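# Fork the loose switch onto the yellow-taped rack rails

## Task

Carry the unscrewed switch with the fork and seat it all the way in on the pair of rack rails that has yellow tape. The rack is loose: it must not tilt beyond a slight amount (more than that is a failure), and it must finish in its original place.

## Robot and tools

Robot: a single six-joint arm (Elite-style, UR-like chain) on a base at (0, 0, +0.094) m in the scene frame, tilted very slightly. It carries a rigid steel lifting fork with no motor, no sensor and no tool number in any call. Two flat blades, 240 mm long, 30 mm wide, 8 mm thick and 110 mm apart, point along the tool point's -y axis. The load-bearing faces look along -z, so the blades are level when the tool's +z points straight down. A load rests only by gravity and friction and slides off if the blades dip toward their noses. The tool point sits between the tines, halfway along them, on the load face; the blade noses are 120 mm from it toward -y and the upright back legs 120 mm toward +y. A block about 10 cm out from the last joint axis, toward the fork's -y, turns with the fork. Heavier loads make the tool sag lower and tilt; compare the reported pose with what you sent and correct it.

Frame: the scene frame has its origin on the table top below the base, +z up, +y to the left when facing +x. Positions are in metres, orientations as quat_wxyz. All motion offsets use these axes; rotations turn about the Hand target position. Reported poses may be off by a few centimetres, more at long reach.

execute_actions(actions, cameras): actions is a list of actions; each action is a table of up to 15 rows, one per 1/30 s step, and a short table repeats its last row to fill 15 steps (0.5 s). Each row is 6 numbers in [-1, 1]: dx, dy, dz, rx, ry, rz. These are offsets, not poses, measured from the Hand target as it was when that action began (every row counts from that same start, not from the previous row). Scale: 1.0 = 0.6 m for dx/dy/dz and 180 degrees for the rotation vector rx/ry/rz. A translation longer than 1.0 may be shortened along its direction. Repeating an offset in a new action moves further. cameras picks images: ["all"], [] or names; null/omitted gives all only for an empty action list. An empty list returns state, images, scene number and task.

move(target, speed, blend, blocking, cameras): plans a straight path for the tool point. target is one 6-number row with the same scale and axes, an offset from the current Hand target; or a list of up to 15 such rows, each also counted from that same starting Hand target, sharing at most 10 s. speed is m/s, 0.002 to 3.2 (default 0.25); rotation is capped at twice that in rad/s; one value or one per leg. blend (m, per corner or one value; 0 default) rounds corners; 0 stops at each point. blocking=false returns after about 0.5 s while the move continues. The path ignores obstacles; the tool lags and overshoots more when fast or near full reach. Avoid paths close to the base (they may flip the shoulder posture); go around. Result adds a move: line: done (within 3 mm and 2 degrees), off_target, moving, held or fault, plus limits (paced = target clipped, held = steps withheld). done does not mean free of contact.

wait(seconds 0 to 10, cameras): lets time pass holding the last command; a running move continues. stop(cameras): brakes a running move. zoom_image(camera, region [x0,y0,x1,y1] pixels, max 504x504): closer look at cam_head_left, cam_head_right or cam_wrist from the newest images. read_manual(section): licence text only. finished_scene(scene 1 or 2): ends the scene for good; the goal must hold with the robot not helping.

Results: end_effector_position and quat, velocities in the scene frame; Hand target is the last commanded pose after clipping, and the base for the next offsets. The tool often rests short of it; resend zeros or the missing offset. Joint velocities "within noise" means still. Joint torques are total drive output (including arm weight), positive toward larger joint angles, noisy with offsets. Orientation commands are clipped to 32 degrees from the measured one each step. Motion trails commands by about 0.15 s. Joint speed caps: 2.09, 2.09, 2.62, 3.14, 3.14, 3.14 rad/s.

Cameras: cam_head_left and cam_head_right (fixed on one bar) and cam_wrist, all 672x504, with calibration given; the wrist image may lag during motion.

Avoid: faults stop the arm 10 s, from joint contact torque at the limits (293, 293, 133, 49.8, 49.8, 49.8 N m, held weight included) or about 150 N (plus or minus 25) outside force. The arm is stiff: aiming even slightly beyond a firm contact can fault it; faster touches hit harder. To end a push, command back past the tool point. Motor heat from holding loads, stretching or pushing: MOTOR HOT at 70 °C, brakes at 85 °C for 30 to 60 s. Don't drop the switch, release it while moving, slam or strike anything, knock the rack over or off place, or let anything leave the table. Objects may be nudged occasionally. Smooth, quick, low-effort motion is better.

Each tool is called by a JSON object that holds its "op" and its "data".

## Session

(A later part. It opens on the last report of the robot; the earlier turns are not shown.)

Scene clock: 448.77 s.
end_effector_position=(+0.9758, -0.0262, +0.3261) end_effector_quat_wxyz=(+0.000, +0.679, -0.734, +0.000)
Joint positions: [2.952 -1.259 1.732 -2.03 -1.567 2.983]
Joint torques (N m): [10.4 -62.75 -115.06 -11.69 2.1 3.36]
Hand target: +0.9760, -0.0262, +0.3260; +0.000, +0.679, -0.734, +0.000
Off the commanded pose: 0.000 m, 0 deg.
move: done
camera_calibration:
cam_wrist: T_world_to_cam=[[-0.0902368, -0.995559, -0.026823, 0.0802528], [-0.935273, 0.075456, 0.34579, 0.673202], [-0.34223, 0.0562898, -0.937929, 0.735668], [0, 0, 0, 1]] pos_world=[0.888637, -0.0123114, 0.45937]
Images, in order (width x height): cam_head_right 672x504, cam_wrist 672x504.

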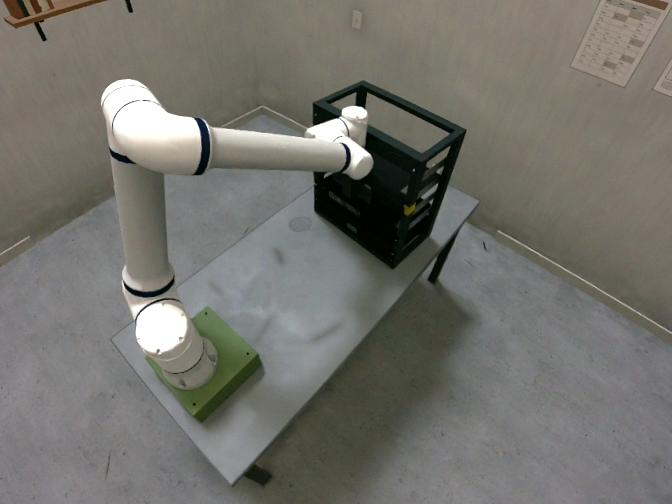

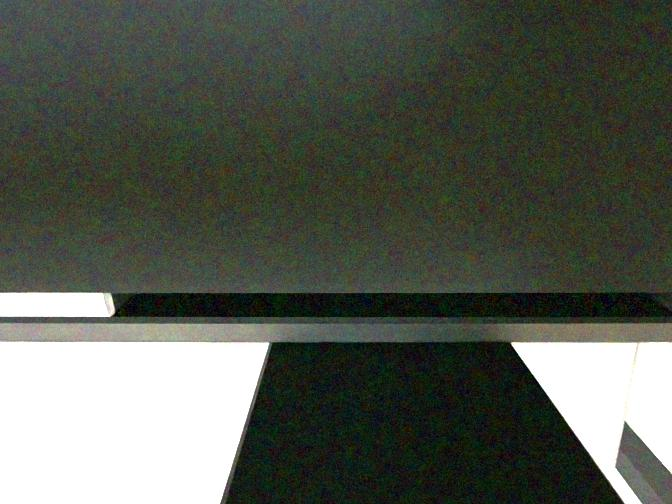

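{"op": "move", "data": {"target": [0.015, -0.0011, 0, 0, 0, 0.0014], "speed": 0.02, "cameras": ["cam_head_right", "cam_head_left"]}}

{"op": "zoom_image", "data": {"camera": "cam_head_right", "region": [380, 170, 440, 230]}}

{"op": "zoom_image", "data": {"camera": "cam_head_left", "region": [380, 170, 440, 230]}}

Scene clock: 461.23 s.
end_effector_position=(+0.9848, -0.0268, +0.3260) end_effector_quat_wxyz=(+0.000, +0.681, -0.732, +0.000)
Joint positions: [2.953 -1.246 1.714 -2.025 -1.567 2.979]
Joint torques (N m): [4.26 -41.94 -123.82 -14.66 1.07 -2.89]
Hand target: +0.9850, -0.0269, +0.3260; +0.000, +0.681, -0.732, +0.000
Off the commanded pose: 0.000 m, 0 deg.
move: done
Images, in order (width x height): cam_head_left 672x504, cam_head_right 672x504.

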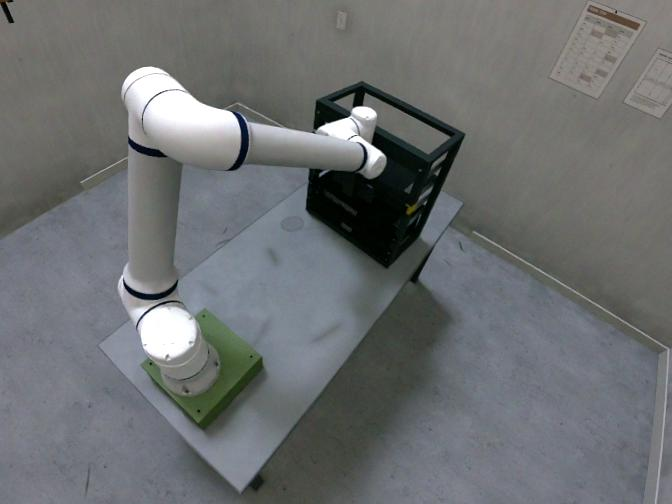

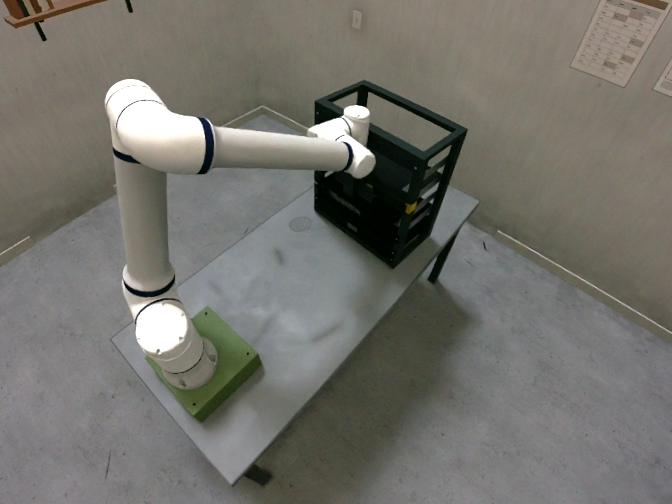

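Scaled by 8.400.

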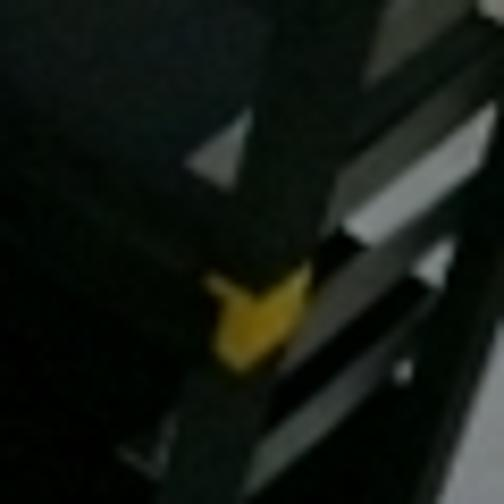

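Scaled by 8.400.

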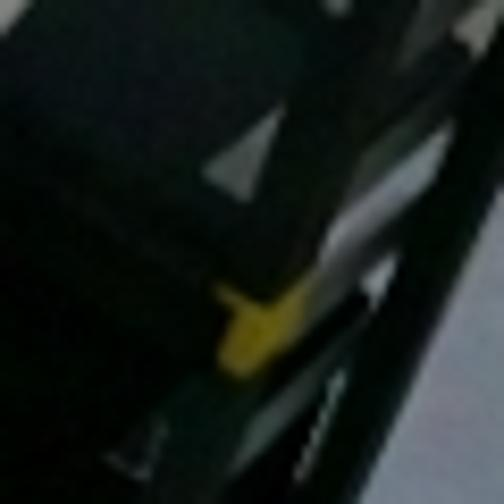

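{"op": "zoom_image", "data": {"camera": "cam_head_right", "region": [360, 170, 440, 250]}}

{"op": "zoom_image", "data": {"camera": "cam_head_right", "region": [380, 120, 460, 280]}}

{"op": "zoom_image", "data": {"camera": "cam_head_left", "region": [385, 130, 465, 230]}}

{"op": "zoom_image", "data": {"camera": "cam_head_right", "region": [300, 70, 420, 190]}}

Scaled by 6.300.

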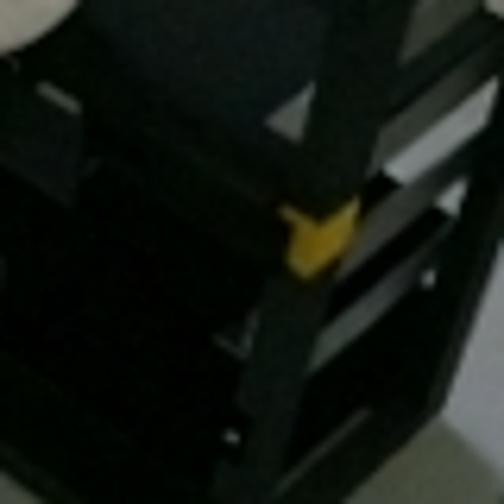

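Scaled by 3.150.

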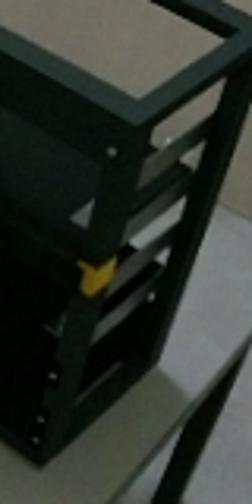

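Scaled by 5.040.

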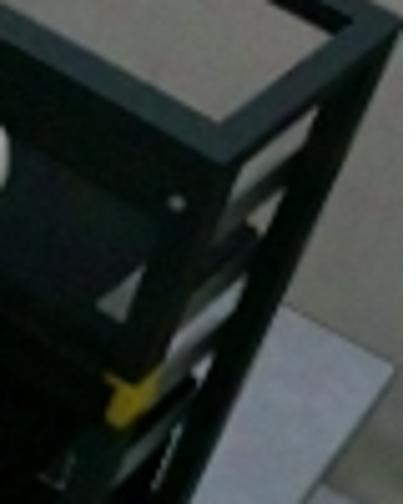

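Scaled by 4.200.

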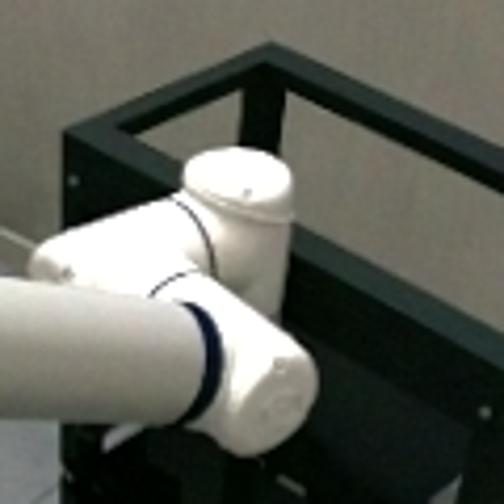

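{"op": "move", "data": {"target": [-0.0665, 0.0048, 0, 0, 0, 0], "speed": 0.04, "cameras": ["all"]}}

{"op": "zoom_image", "data": {"camera": "cam_head_right", "region": [300, 70, 420, 190]}}

{"op": "zoom_image", "data": {"camera": "cam_head_right", "region": [380, 120, 460, 280]}}

{"op": "zoom_image", "data": {"camera": "cam_head_left", "region": [300, 70, 420, 190]}}

Scene clock: 488.93 s.
end_effector_position=(+0.9453, -0.0240, +0.3260) end_effector_quat_wxyz=(+0.000, +0.681, -0.732, +0.000)
Joint positions: [2.944 -1.306 1.794 -2.045 -1.567 2.971]
Joint torques (N m): [-21.62 -99.16 -68.66 -10.36 -1.76 -2.26]
Hand target: +0.9451, -0.0240, +0.3260; +0.000, +0.681, -0.732, +0.000
Off the commanded pose: 0.000 m, 0 deg.
move: done
camera_calibration:
cam_wrist: T_world_to_cam=[[-0.085784, -0.995953, -0.026821, 0.0754604], [-0.935628, 0.071278, 0.345716, 0.644787], [-0.342405, 0.0547514, -0.937956, 0.725151], [0, 0, 0, 1]] pos_world=[0.858049, -0.0105072, 0.45927]

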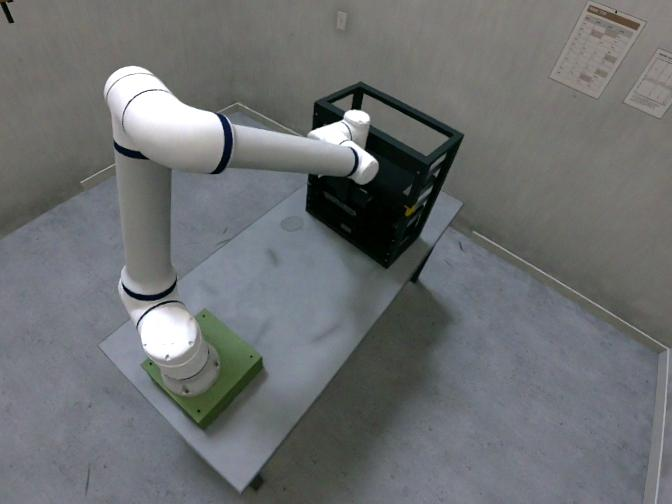

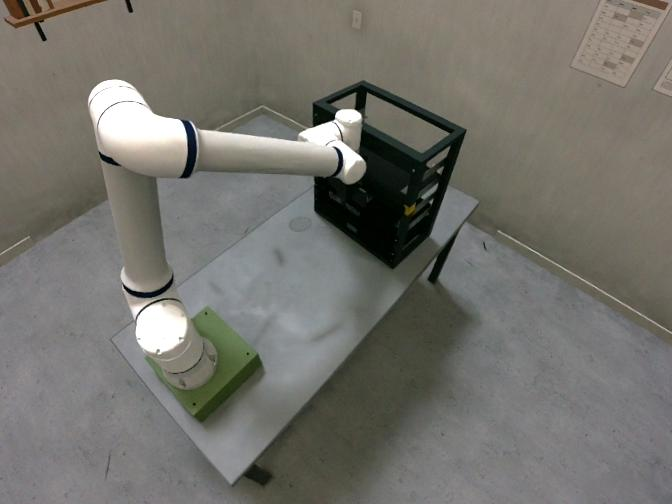

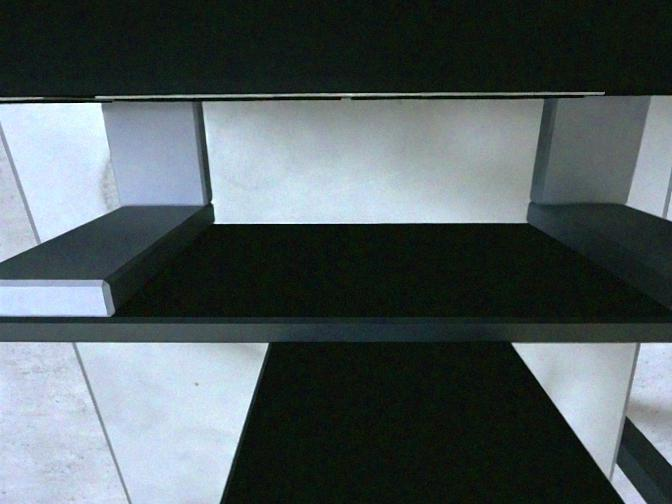

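Scaled by 4.200.

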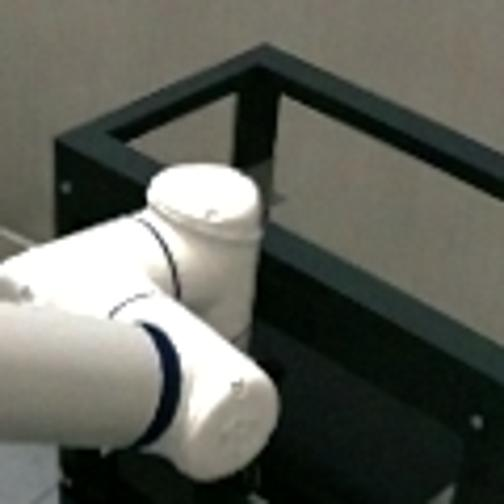

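Scaled by 3.150.

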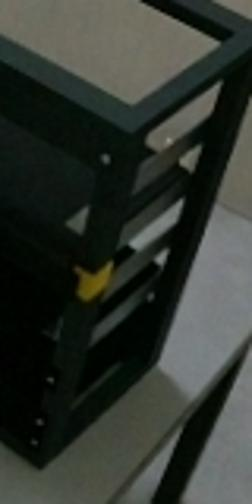

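Scaled by 4.200.

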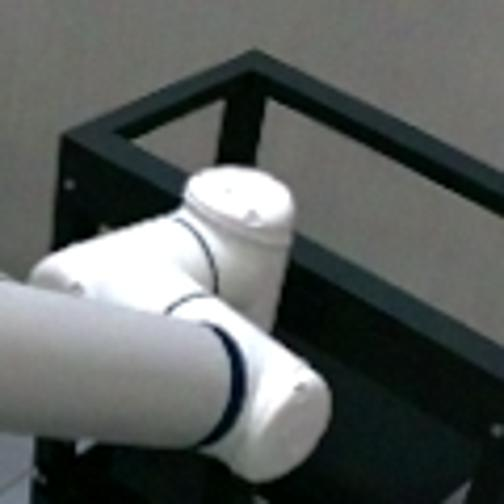

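{"op": "move", "data": {"target": [[-0.399, 0.029, 0, 0, 0, 0], [-0.399, 0.029, 0.08, 0, 0, 0], [-0.357, 0.026, 0.08, 0, 0, 0]], "speed": [0.15, 0.1, 0.05], "blend": [0.01, 0.005, 0], "cameras": ["all"]}}

{"op": "zoom_image", "data": {"camera": "cam_head_right", "region": [290, 90, 450, 250]}}

{"op": "zoom_image", "data": {"camera": "cam_head_right", "region": [370, 170, 430, 230]}}

Scene clock: 504.00 s.
end_effector_position=(+0.7307, -0.0084, +0.3740) end_effector_quat_wxyz=(+0.000, +0.681, -0.732, +0.000)
Joint positions: [2.88 -1.697 2.118 -1.978 -1.568 2.906]
Joint torques (N m): [10.6 -32.23 -96.7 -10.33 1.78 3.24]
Hand target: +0.7309, -0.0084, +0.3740; +0.000, +0.681, -0.732, +0.000
Off the commanded pose: 0.000 m, 0 deg.
move: done
camera_calibration:
cam_wrist: T_world_to_cam=[[-0.0857827, -0.995953, -0.0268215, 0.0738748], [-0.935628, 0.0712766, 0.345716, 0.426295], [-0.342405, 0.0547514, -0.937956, 0.695839], [0, 0, 0, 1]] pos_world=[0.643449, 0.00509285, 0.50727]

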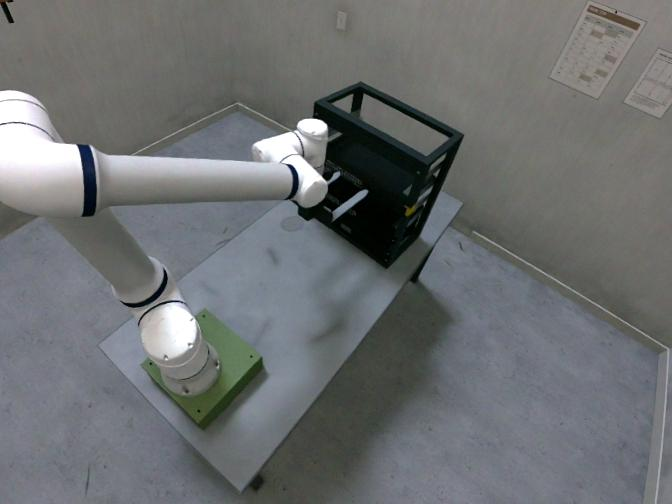

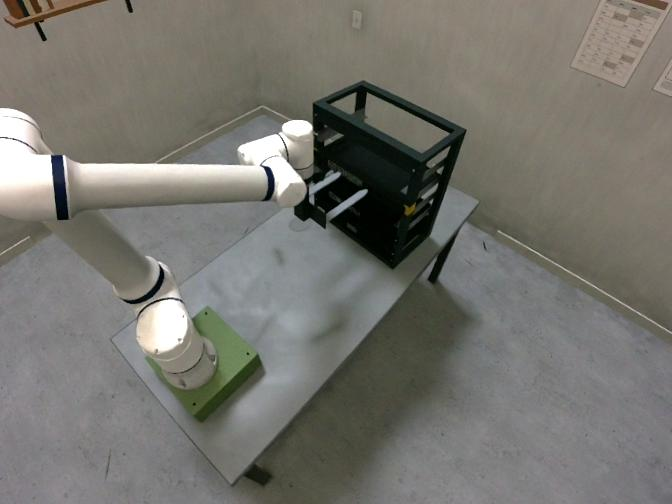

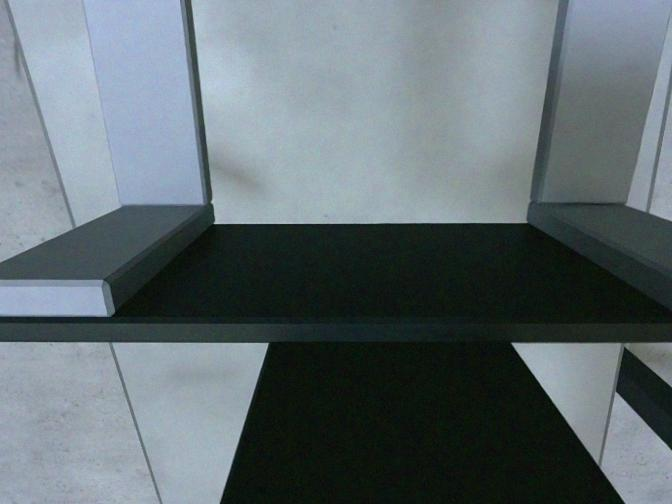

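Scaled by 3.150.

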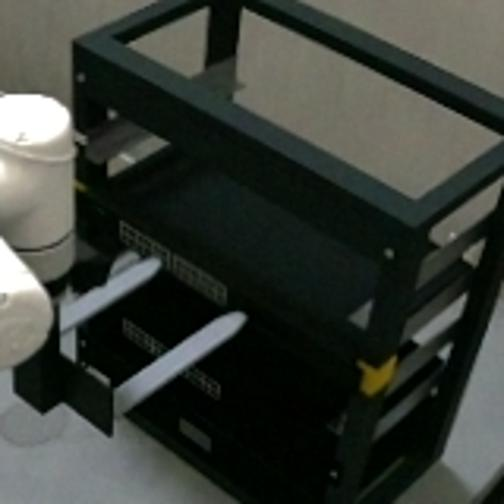

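Scaled by 8.400.

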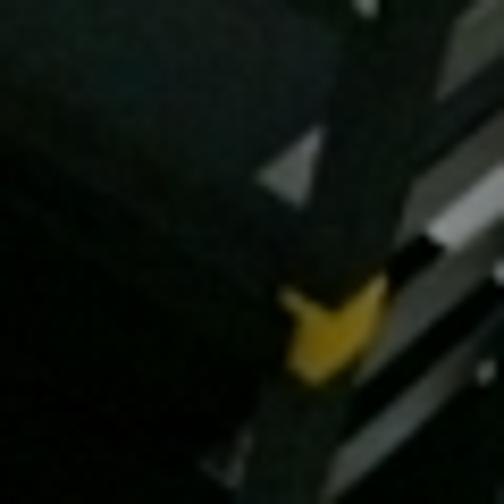

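{"op": "move", "data": {"target": [0.0258, -0.0019, 0, 0, 0, 0], "speed": 0.02, "cameras": ["cam_head_right", "cam_head_left"]}}

{"op": "zoom_image", "data": {"camera": "cam_head_right", "region": [290, 90, 450, 250]}}

{"op": "zoom_image", "data": {"camera": "cam_head_right", "region": [370, 170, 430, 230]}}

{"op": "zoom_image", "data": {"camera": "cam_head_left", "region": [370, 170, 430, 230]}}

Scene clock: 508.50 s.
end_effector_position=(+0.7462, -0.0095, +0.3740) end_effector_quat_wxyz=(+0.000, +0.681, -0.732, +0.000)
Joint positions: [2.886 -1.669 2.094 -1.982 -1.568 2.912]
Joint torques (N m): [9.28 -35.49 -112.59 -17.25 2.79 3.63]
Hand target: +0.7464, -0.0095, +0.3740; +0.000, +0.681, -0.732, +0.000
Off the commanded pose: 0.000 m, 0 deg.
move: done
Images, in order (width x height): cam_head_left 672x504, cam_head_right 672x504.

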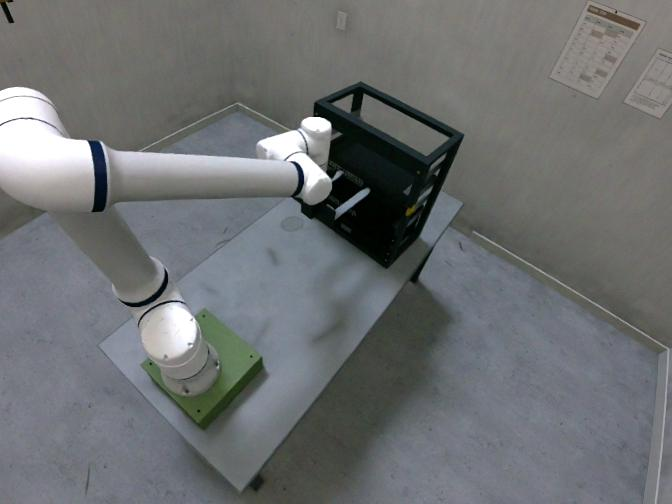

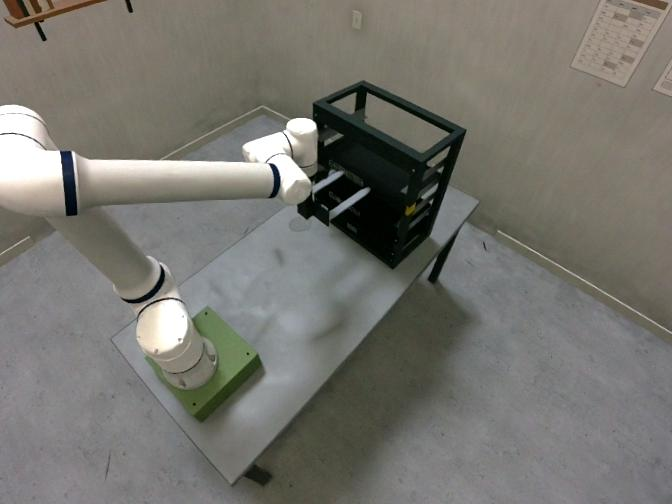

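Scaled by 3.150.

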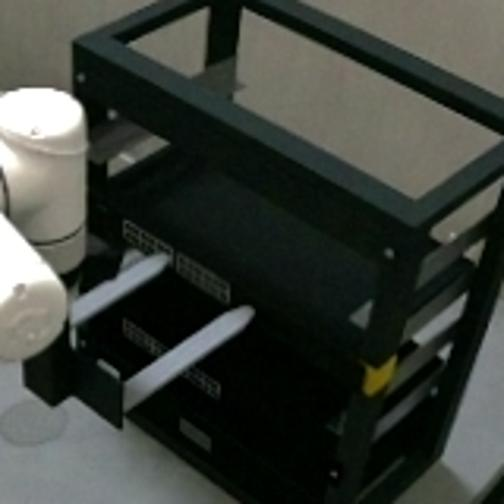

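Scaled by 8.400.

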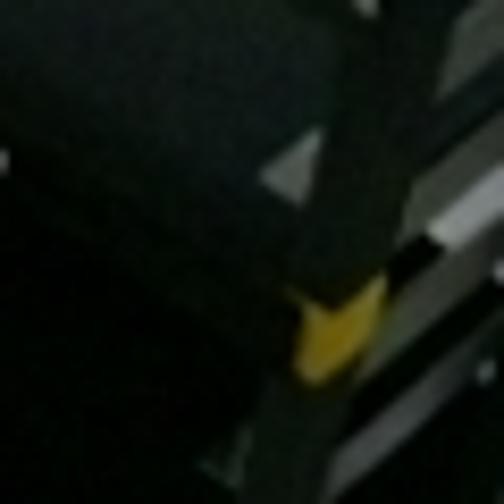

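Scaled by 8.400.

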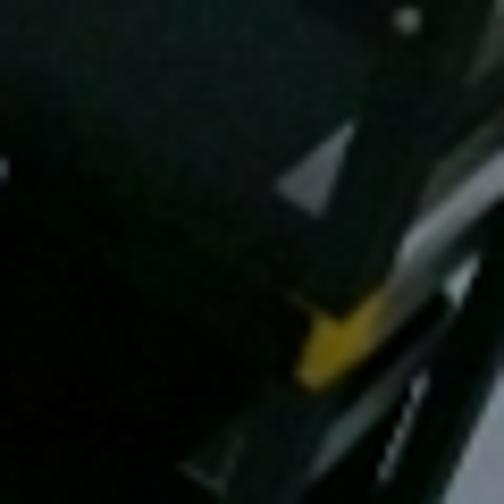

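{"op": "move", "data": {"target": [0.0042, -0.0003, 0, 0, 0, 0], "speed": 0.01, "cameras": ["cam_head_right", "cam_head_left"]}}

{"op": "zoom_image", "data": {"camera": "cam_head_right", "region": [370, 170, 430, 230]}}

{"op": "zoom_image", "data": {"camera": "cam_head_right", "region": [300, 70, 420, 190]}}

Scene clock: 513.37 s.
end_effector_position=(+0.7488, -0.0097, +0.3740) end_effector_quat_wxyz=(+0.000, +0.681, -0.732, +0.000)
Joint positions: [2.887 -1.664 2.09 -1.983 -1.568 2.913]
Joint torques (N m): [8.8 -38.11 -111.18 -17.17 3.08 3.37]
Hand target: +0.7489, -0.0097, +0.3740; +0.000, +0.681, -0.732, +0.000
Off the commanded pose: 0.000 m, 0 deg.
move: done
Images, in order (width x height): cam_head_left 672x504, cam_head_right 672x504.

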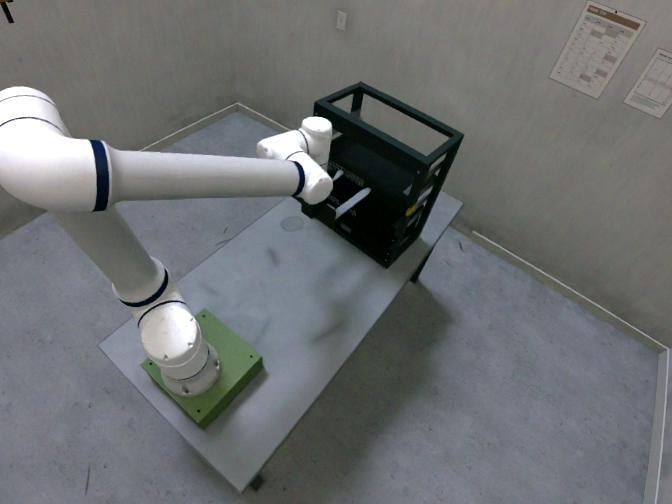

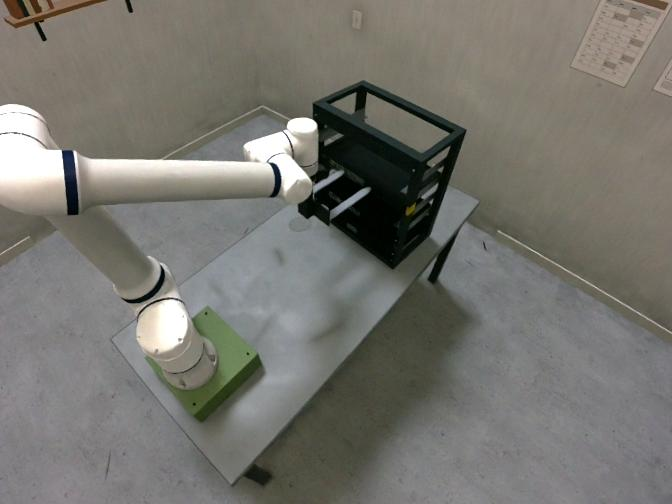

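Scaled by 8.400.

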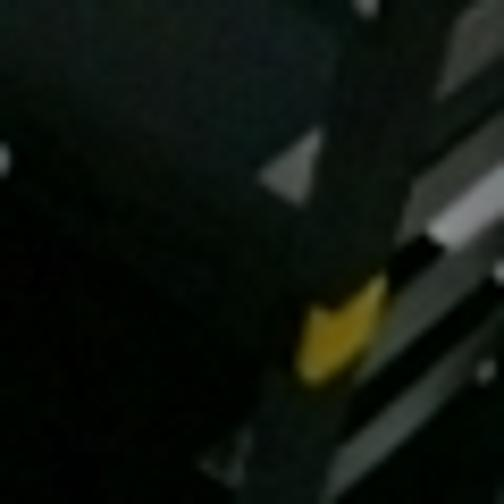

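Scaled by 4.200.

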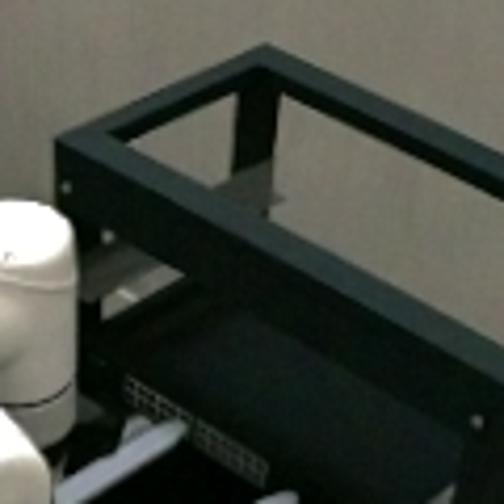

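{"op": "move", "data": {"target": [0.0025, -0.0002, 0, 0, 0, 0], "speed": 0.01, "cameras": ["cam_head_right", "cam_head_left"]}}

{"op": "zoom_image", "data": {"camera": "cam_head_right", "region": [370, 170, 430, 230]}}

{"op": "zoom_image", "data": {"camera": "cam_head_right", "region": [300, 70, 420, 190]}}

{"op": "zoom_image", "data": {"camera": "cam_head_left", "region": [370, 170, 430, 230]}}

Scene clock: 518.30 s.
end_effector_position=(+0.7504, -0.0098, +0.3740) end_effector_quat_wxyz=(+0.000, +0.681, -0.732, +0.000)
Joint positions: [2.887 -1.661 2.087 -1.983 -1.568 2.914]
Joint torques (N m): [8.57 -36.91 -112.09 -17.05 3.2 3.44]
Hand target: +0.7504, -0.0098, +0.3740; +0.000, +0.681, -0.732, +0.000
Off the commanded pose: 0.000 m, 0 deg.
move: done
Images, in order (width x height): cam_head_left 672x504, cam_head_right 672x504.

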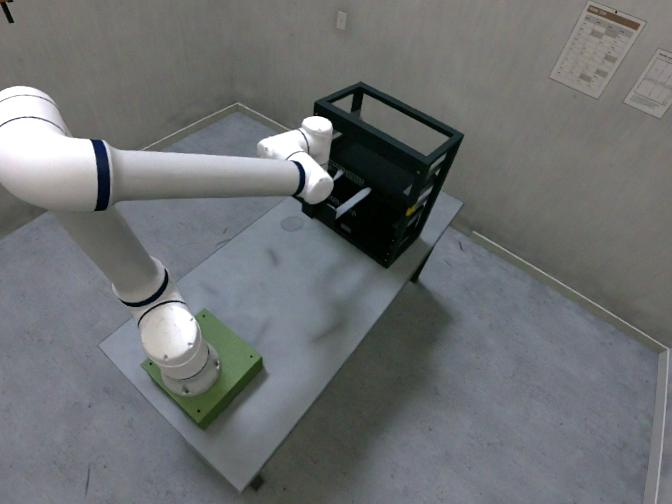

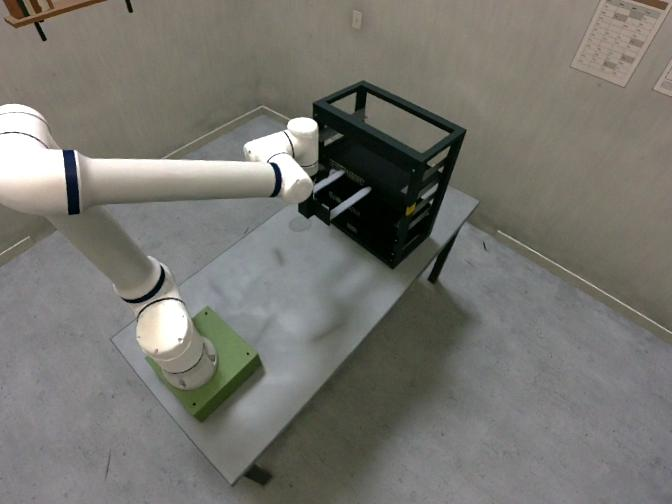

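Scaled by 8.400.

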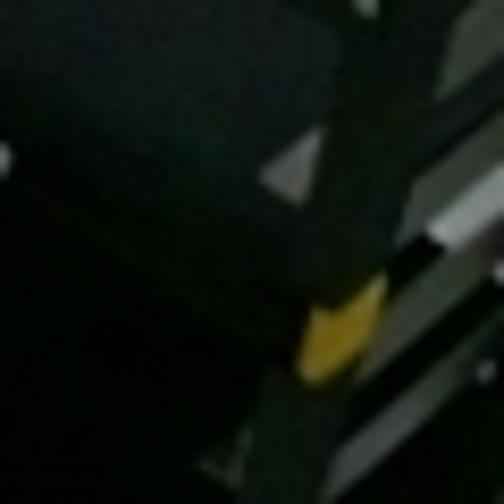

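Scaled by 4.200.

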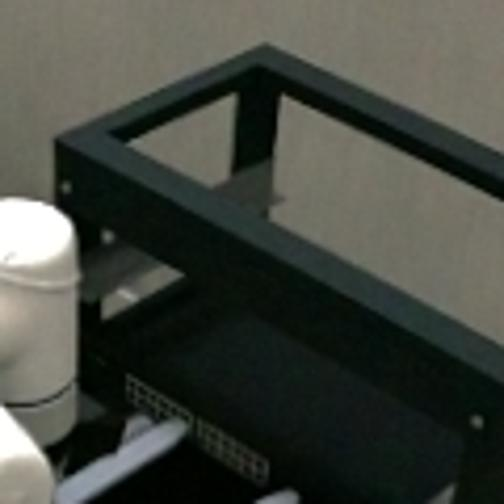

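Scaled by 8.400.

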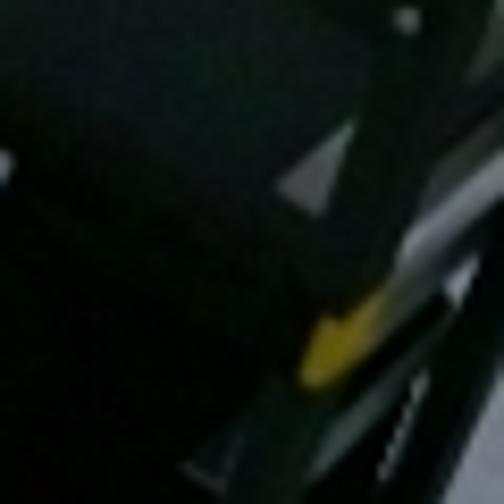

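{"op": "move", "data": {"target": [0.0025, -0.0002, 0, 0, 0, 0], "speed": 0.01, "cameras": ["cam_head_right", "cam_head_left"]}}

{"op": "zoom_image", "data": {"camera": "cam_head_right", "region": [300, 70, 420, 190]}}

{"op": "zoom_image", "data": {"camera": "cam_head_left", "region": [300, 130, 360, 190]}}

Scene clock: 523.83 s.
end_effector_position=(+0.7519, -0.0099, +0.3740) end_effector_quat_wxyz=(+0.000, +0.681, -0.732, +0.000)
Joint positions: [2.888 -1.658 2.085 -1.984 -1.568 2.915]
Joint torques (N m): [8.65 -36.47 -111.51 -16.8 3.22 3.42]
Hand target: +0.7519, -0.0099, +0.3740; +0.000, +0.681, -0.732, +0.000
Off the commanded pose: 0.000 m, 0 deg.
move: done
Images, in order (width x height): cam_head_left 672x504, cam_head_right 672x504.

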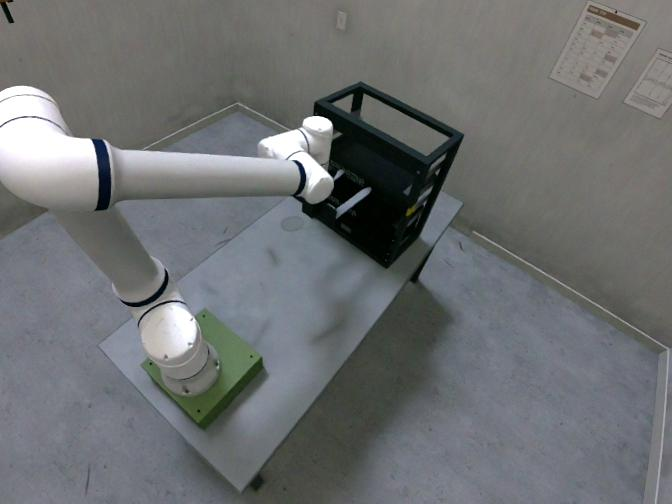

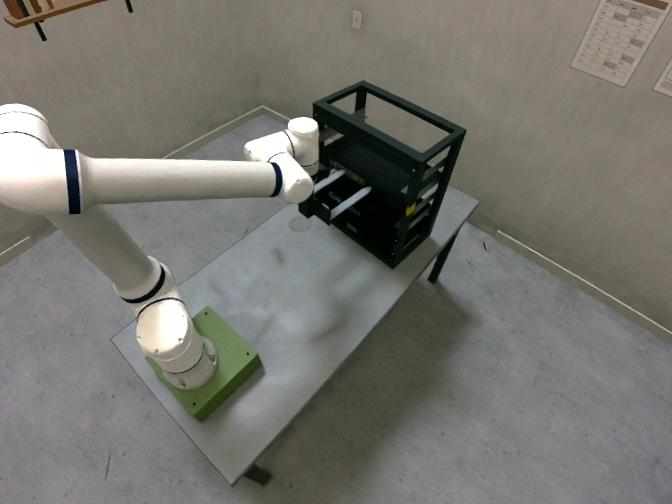

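Scaled by 4.200.

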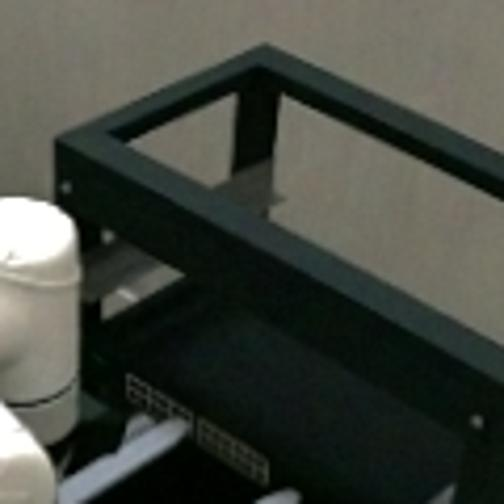

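Scaled by 8.400.

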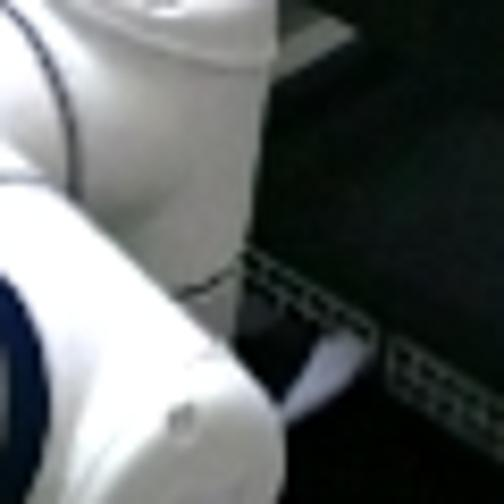

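{"op": "move", "data": {"target": [0.0025, -0.0002, 0, 0, 0, 0], "speed": 0.01, "cameras": ["cam_head_right", "cam_head_left"]}}

{"op": "zoom_image", "data": {"camera": "cam_head_right", "region": [300, 70, 420, 190]}}

{"op": "zoom_image", "data": {"camera": "cam_head_right", "region": [370, 170, 430, 230]}}

Scene clock: 529.87 s.
end_effector_position=(+0.7532, -0.0100, +0.3739) end_effector_quat_wxyz=(+0.000, +0.681, -0.732, +0.000)
Joint positions: [2.889 -1.656 2.083 -1.984 -1.568 2.915]
Joint torques (N m): [5.43 -10.09 -137.48 -29.2 3.29 4.22]
Hand target: +0.7534, -0.0101, +0.3740; +0.000, +0.681, -0.732, +0.000
Off the commanded pose: 0.000 m, 0 deg.
move: done
Images, in order (width x height): cam_head_left 672x504, cam_head_right 672x504.

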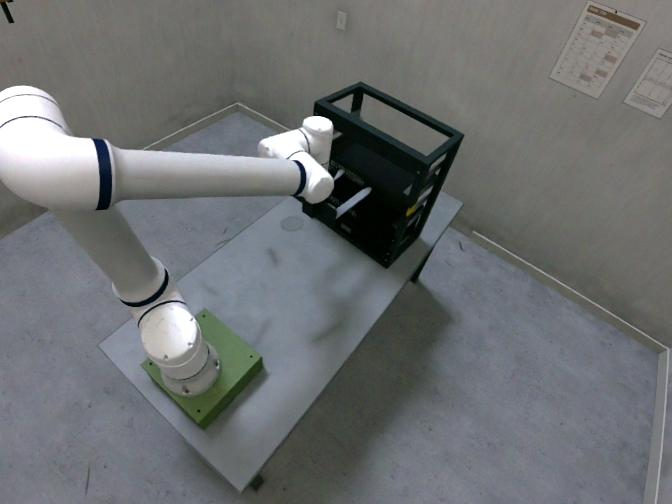

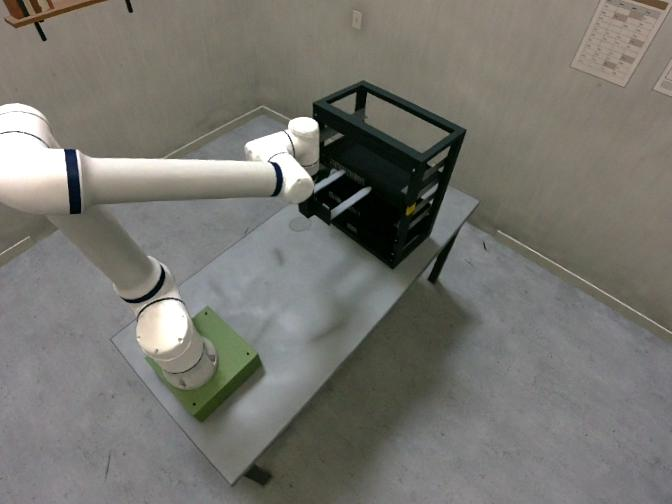

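Scaled by 4.200.

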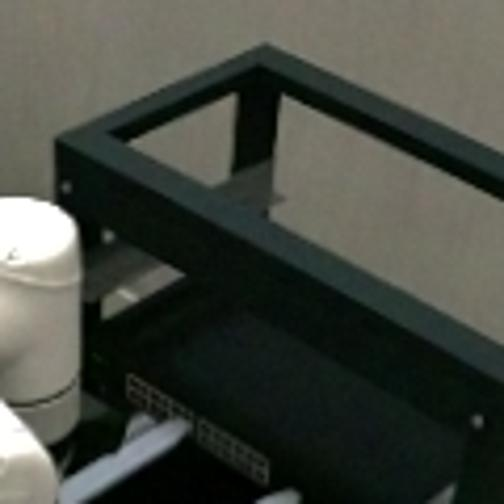

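Scaled by 8.400.

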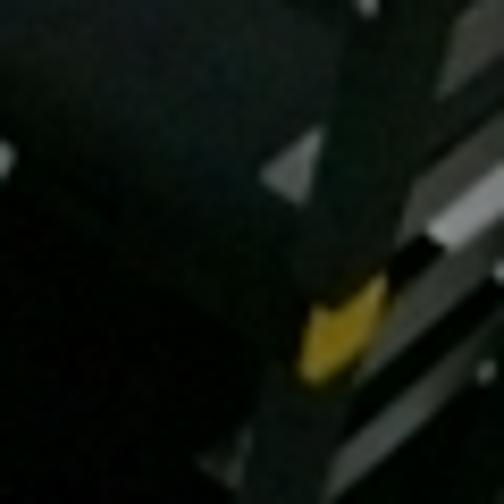

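{"op": "move", "data": {"target": [[-0.01, 0.0007, 0, 0, 0, 0], [-0.22, 0.016, 0, 0, 0, 0]], "speed": [0.02, 0.2], "blend": [0.002, 0], "cameras": ["cam_head_right", "cam_head_left"]}}

{"op": "zoom_image", "data": {"camera": "cam_head_right", "region": [290, 70, 480, 280]}}

{"op": "zoom_image", "data": {"camera": "cam_head_right", "region": [380, 120, 460, 280]}}

{"op": "zoom_image", "data": {"camera": "cam_head_right", "region": [300, 120, 380, 200]}}

Scene clock: 535.57 s.
end_effector_position=(+0.6216, -0.0005, +0.3740) end_effector_quat_wxyz=(+0.000, +0.681, -0.732, +0.000)
Joint positions: [2.823 -1.913 2.273 -1.917 -1.569 2.849]
Joint torques (N m): [-21.3 -37.84 -72.59 -5.29 1.96 -2.15]
Hand target: +0.6214, -0.0005, +0.3740; +0.000, +0.681, -0.732, +0.000
Off the commanded pose: 0.000 m, 0 deg.
move: done
Images, in order (width x height): cam_head_left 672x504, cam_head_right 672x504.

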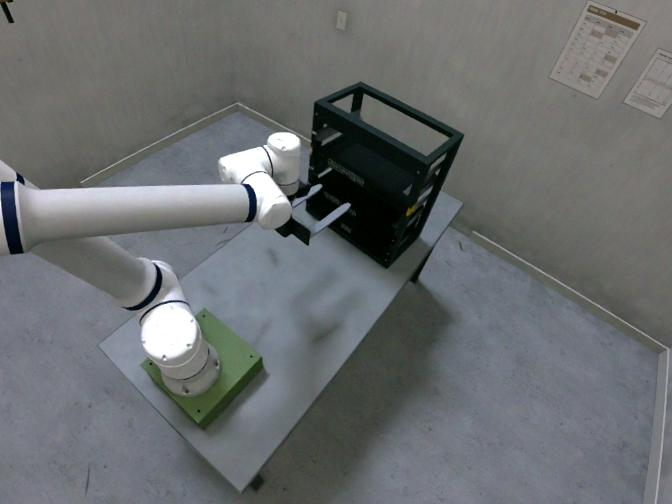

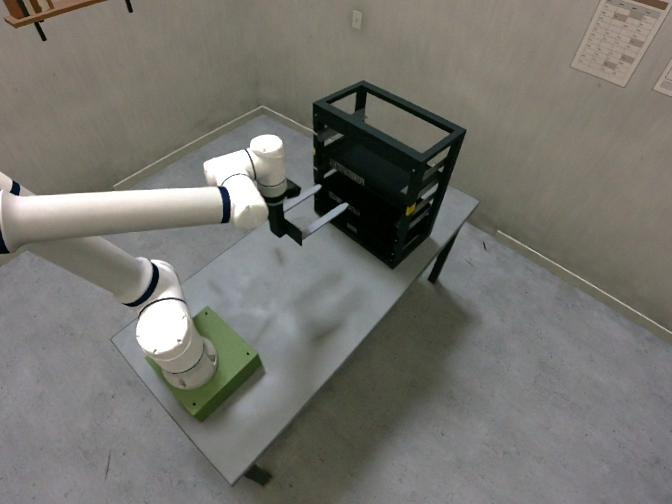

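Scaled by 2.400.

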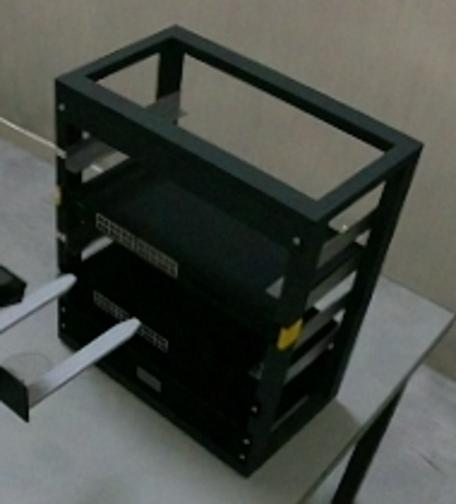

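Scaled by 3.150.

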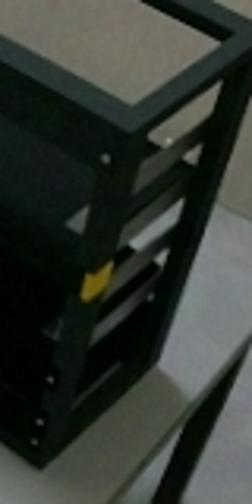

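Scaled by 6.300.

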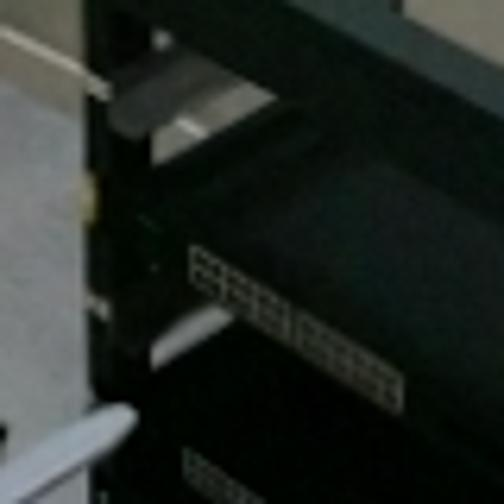

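{"op": "finished_scene", "data": {"scene": 1}}

The scene is finished: the task was done.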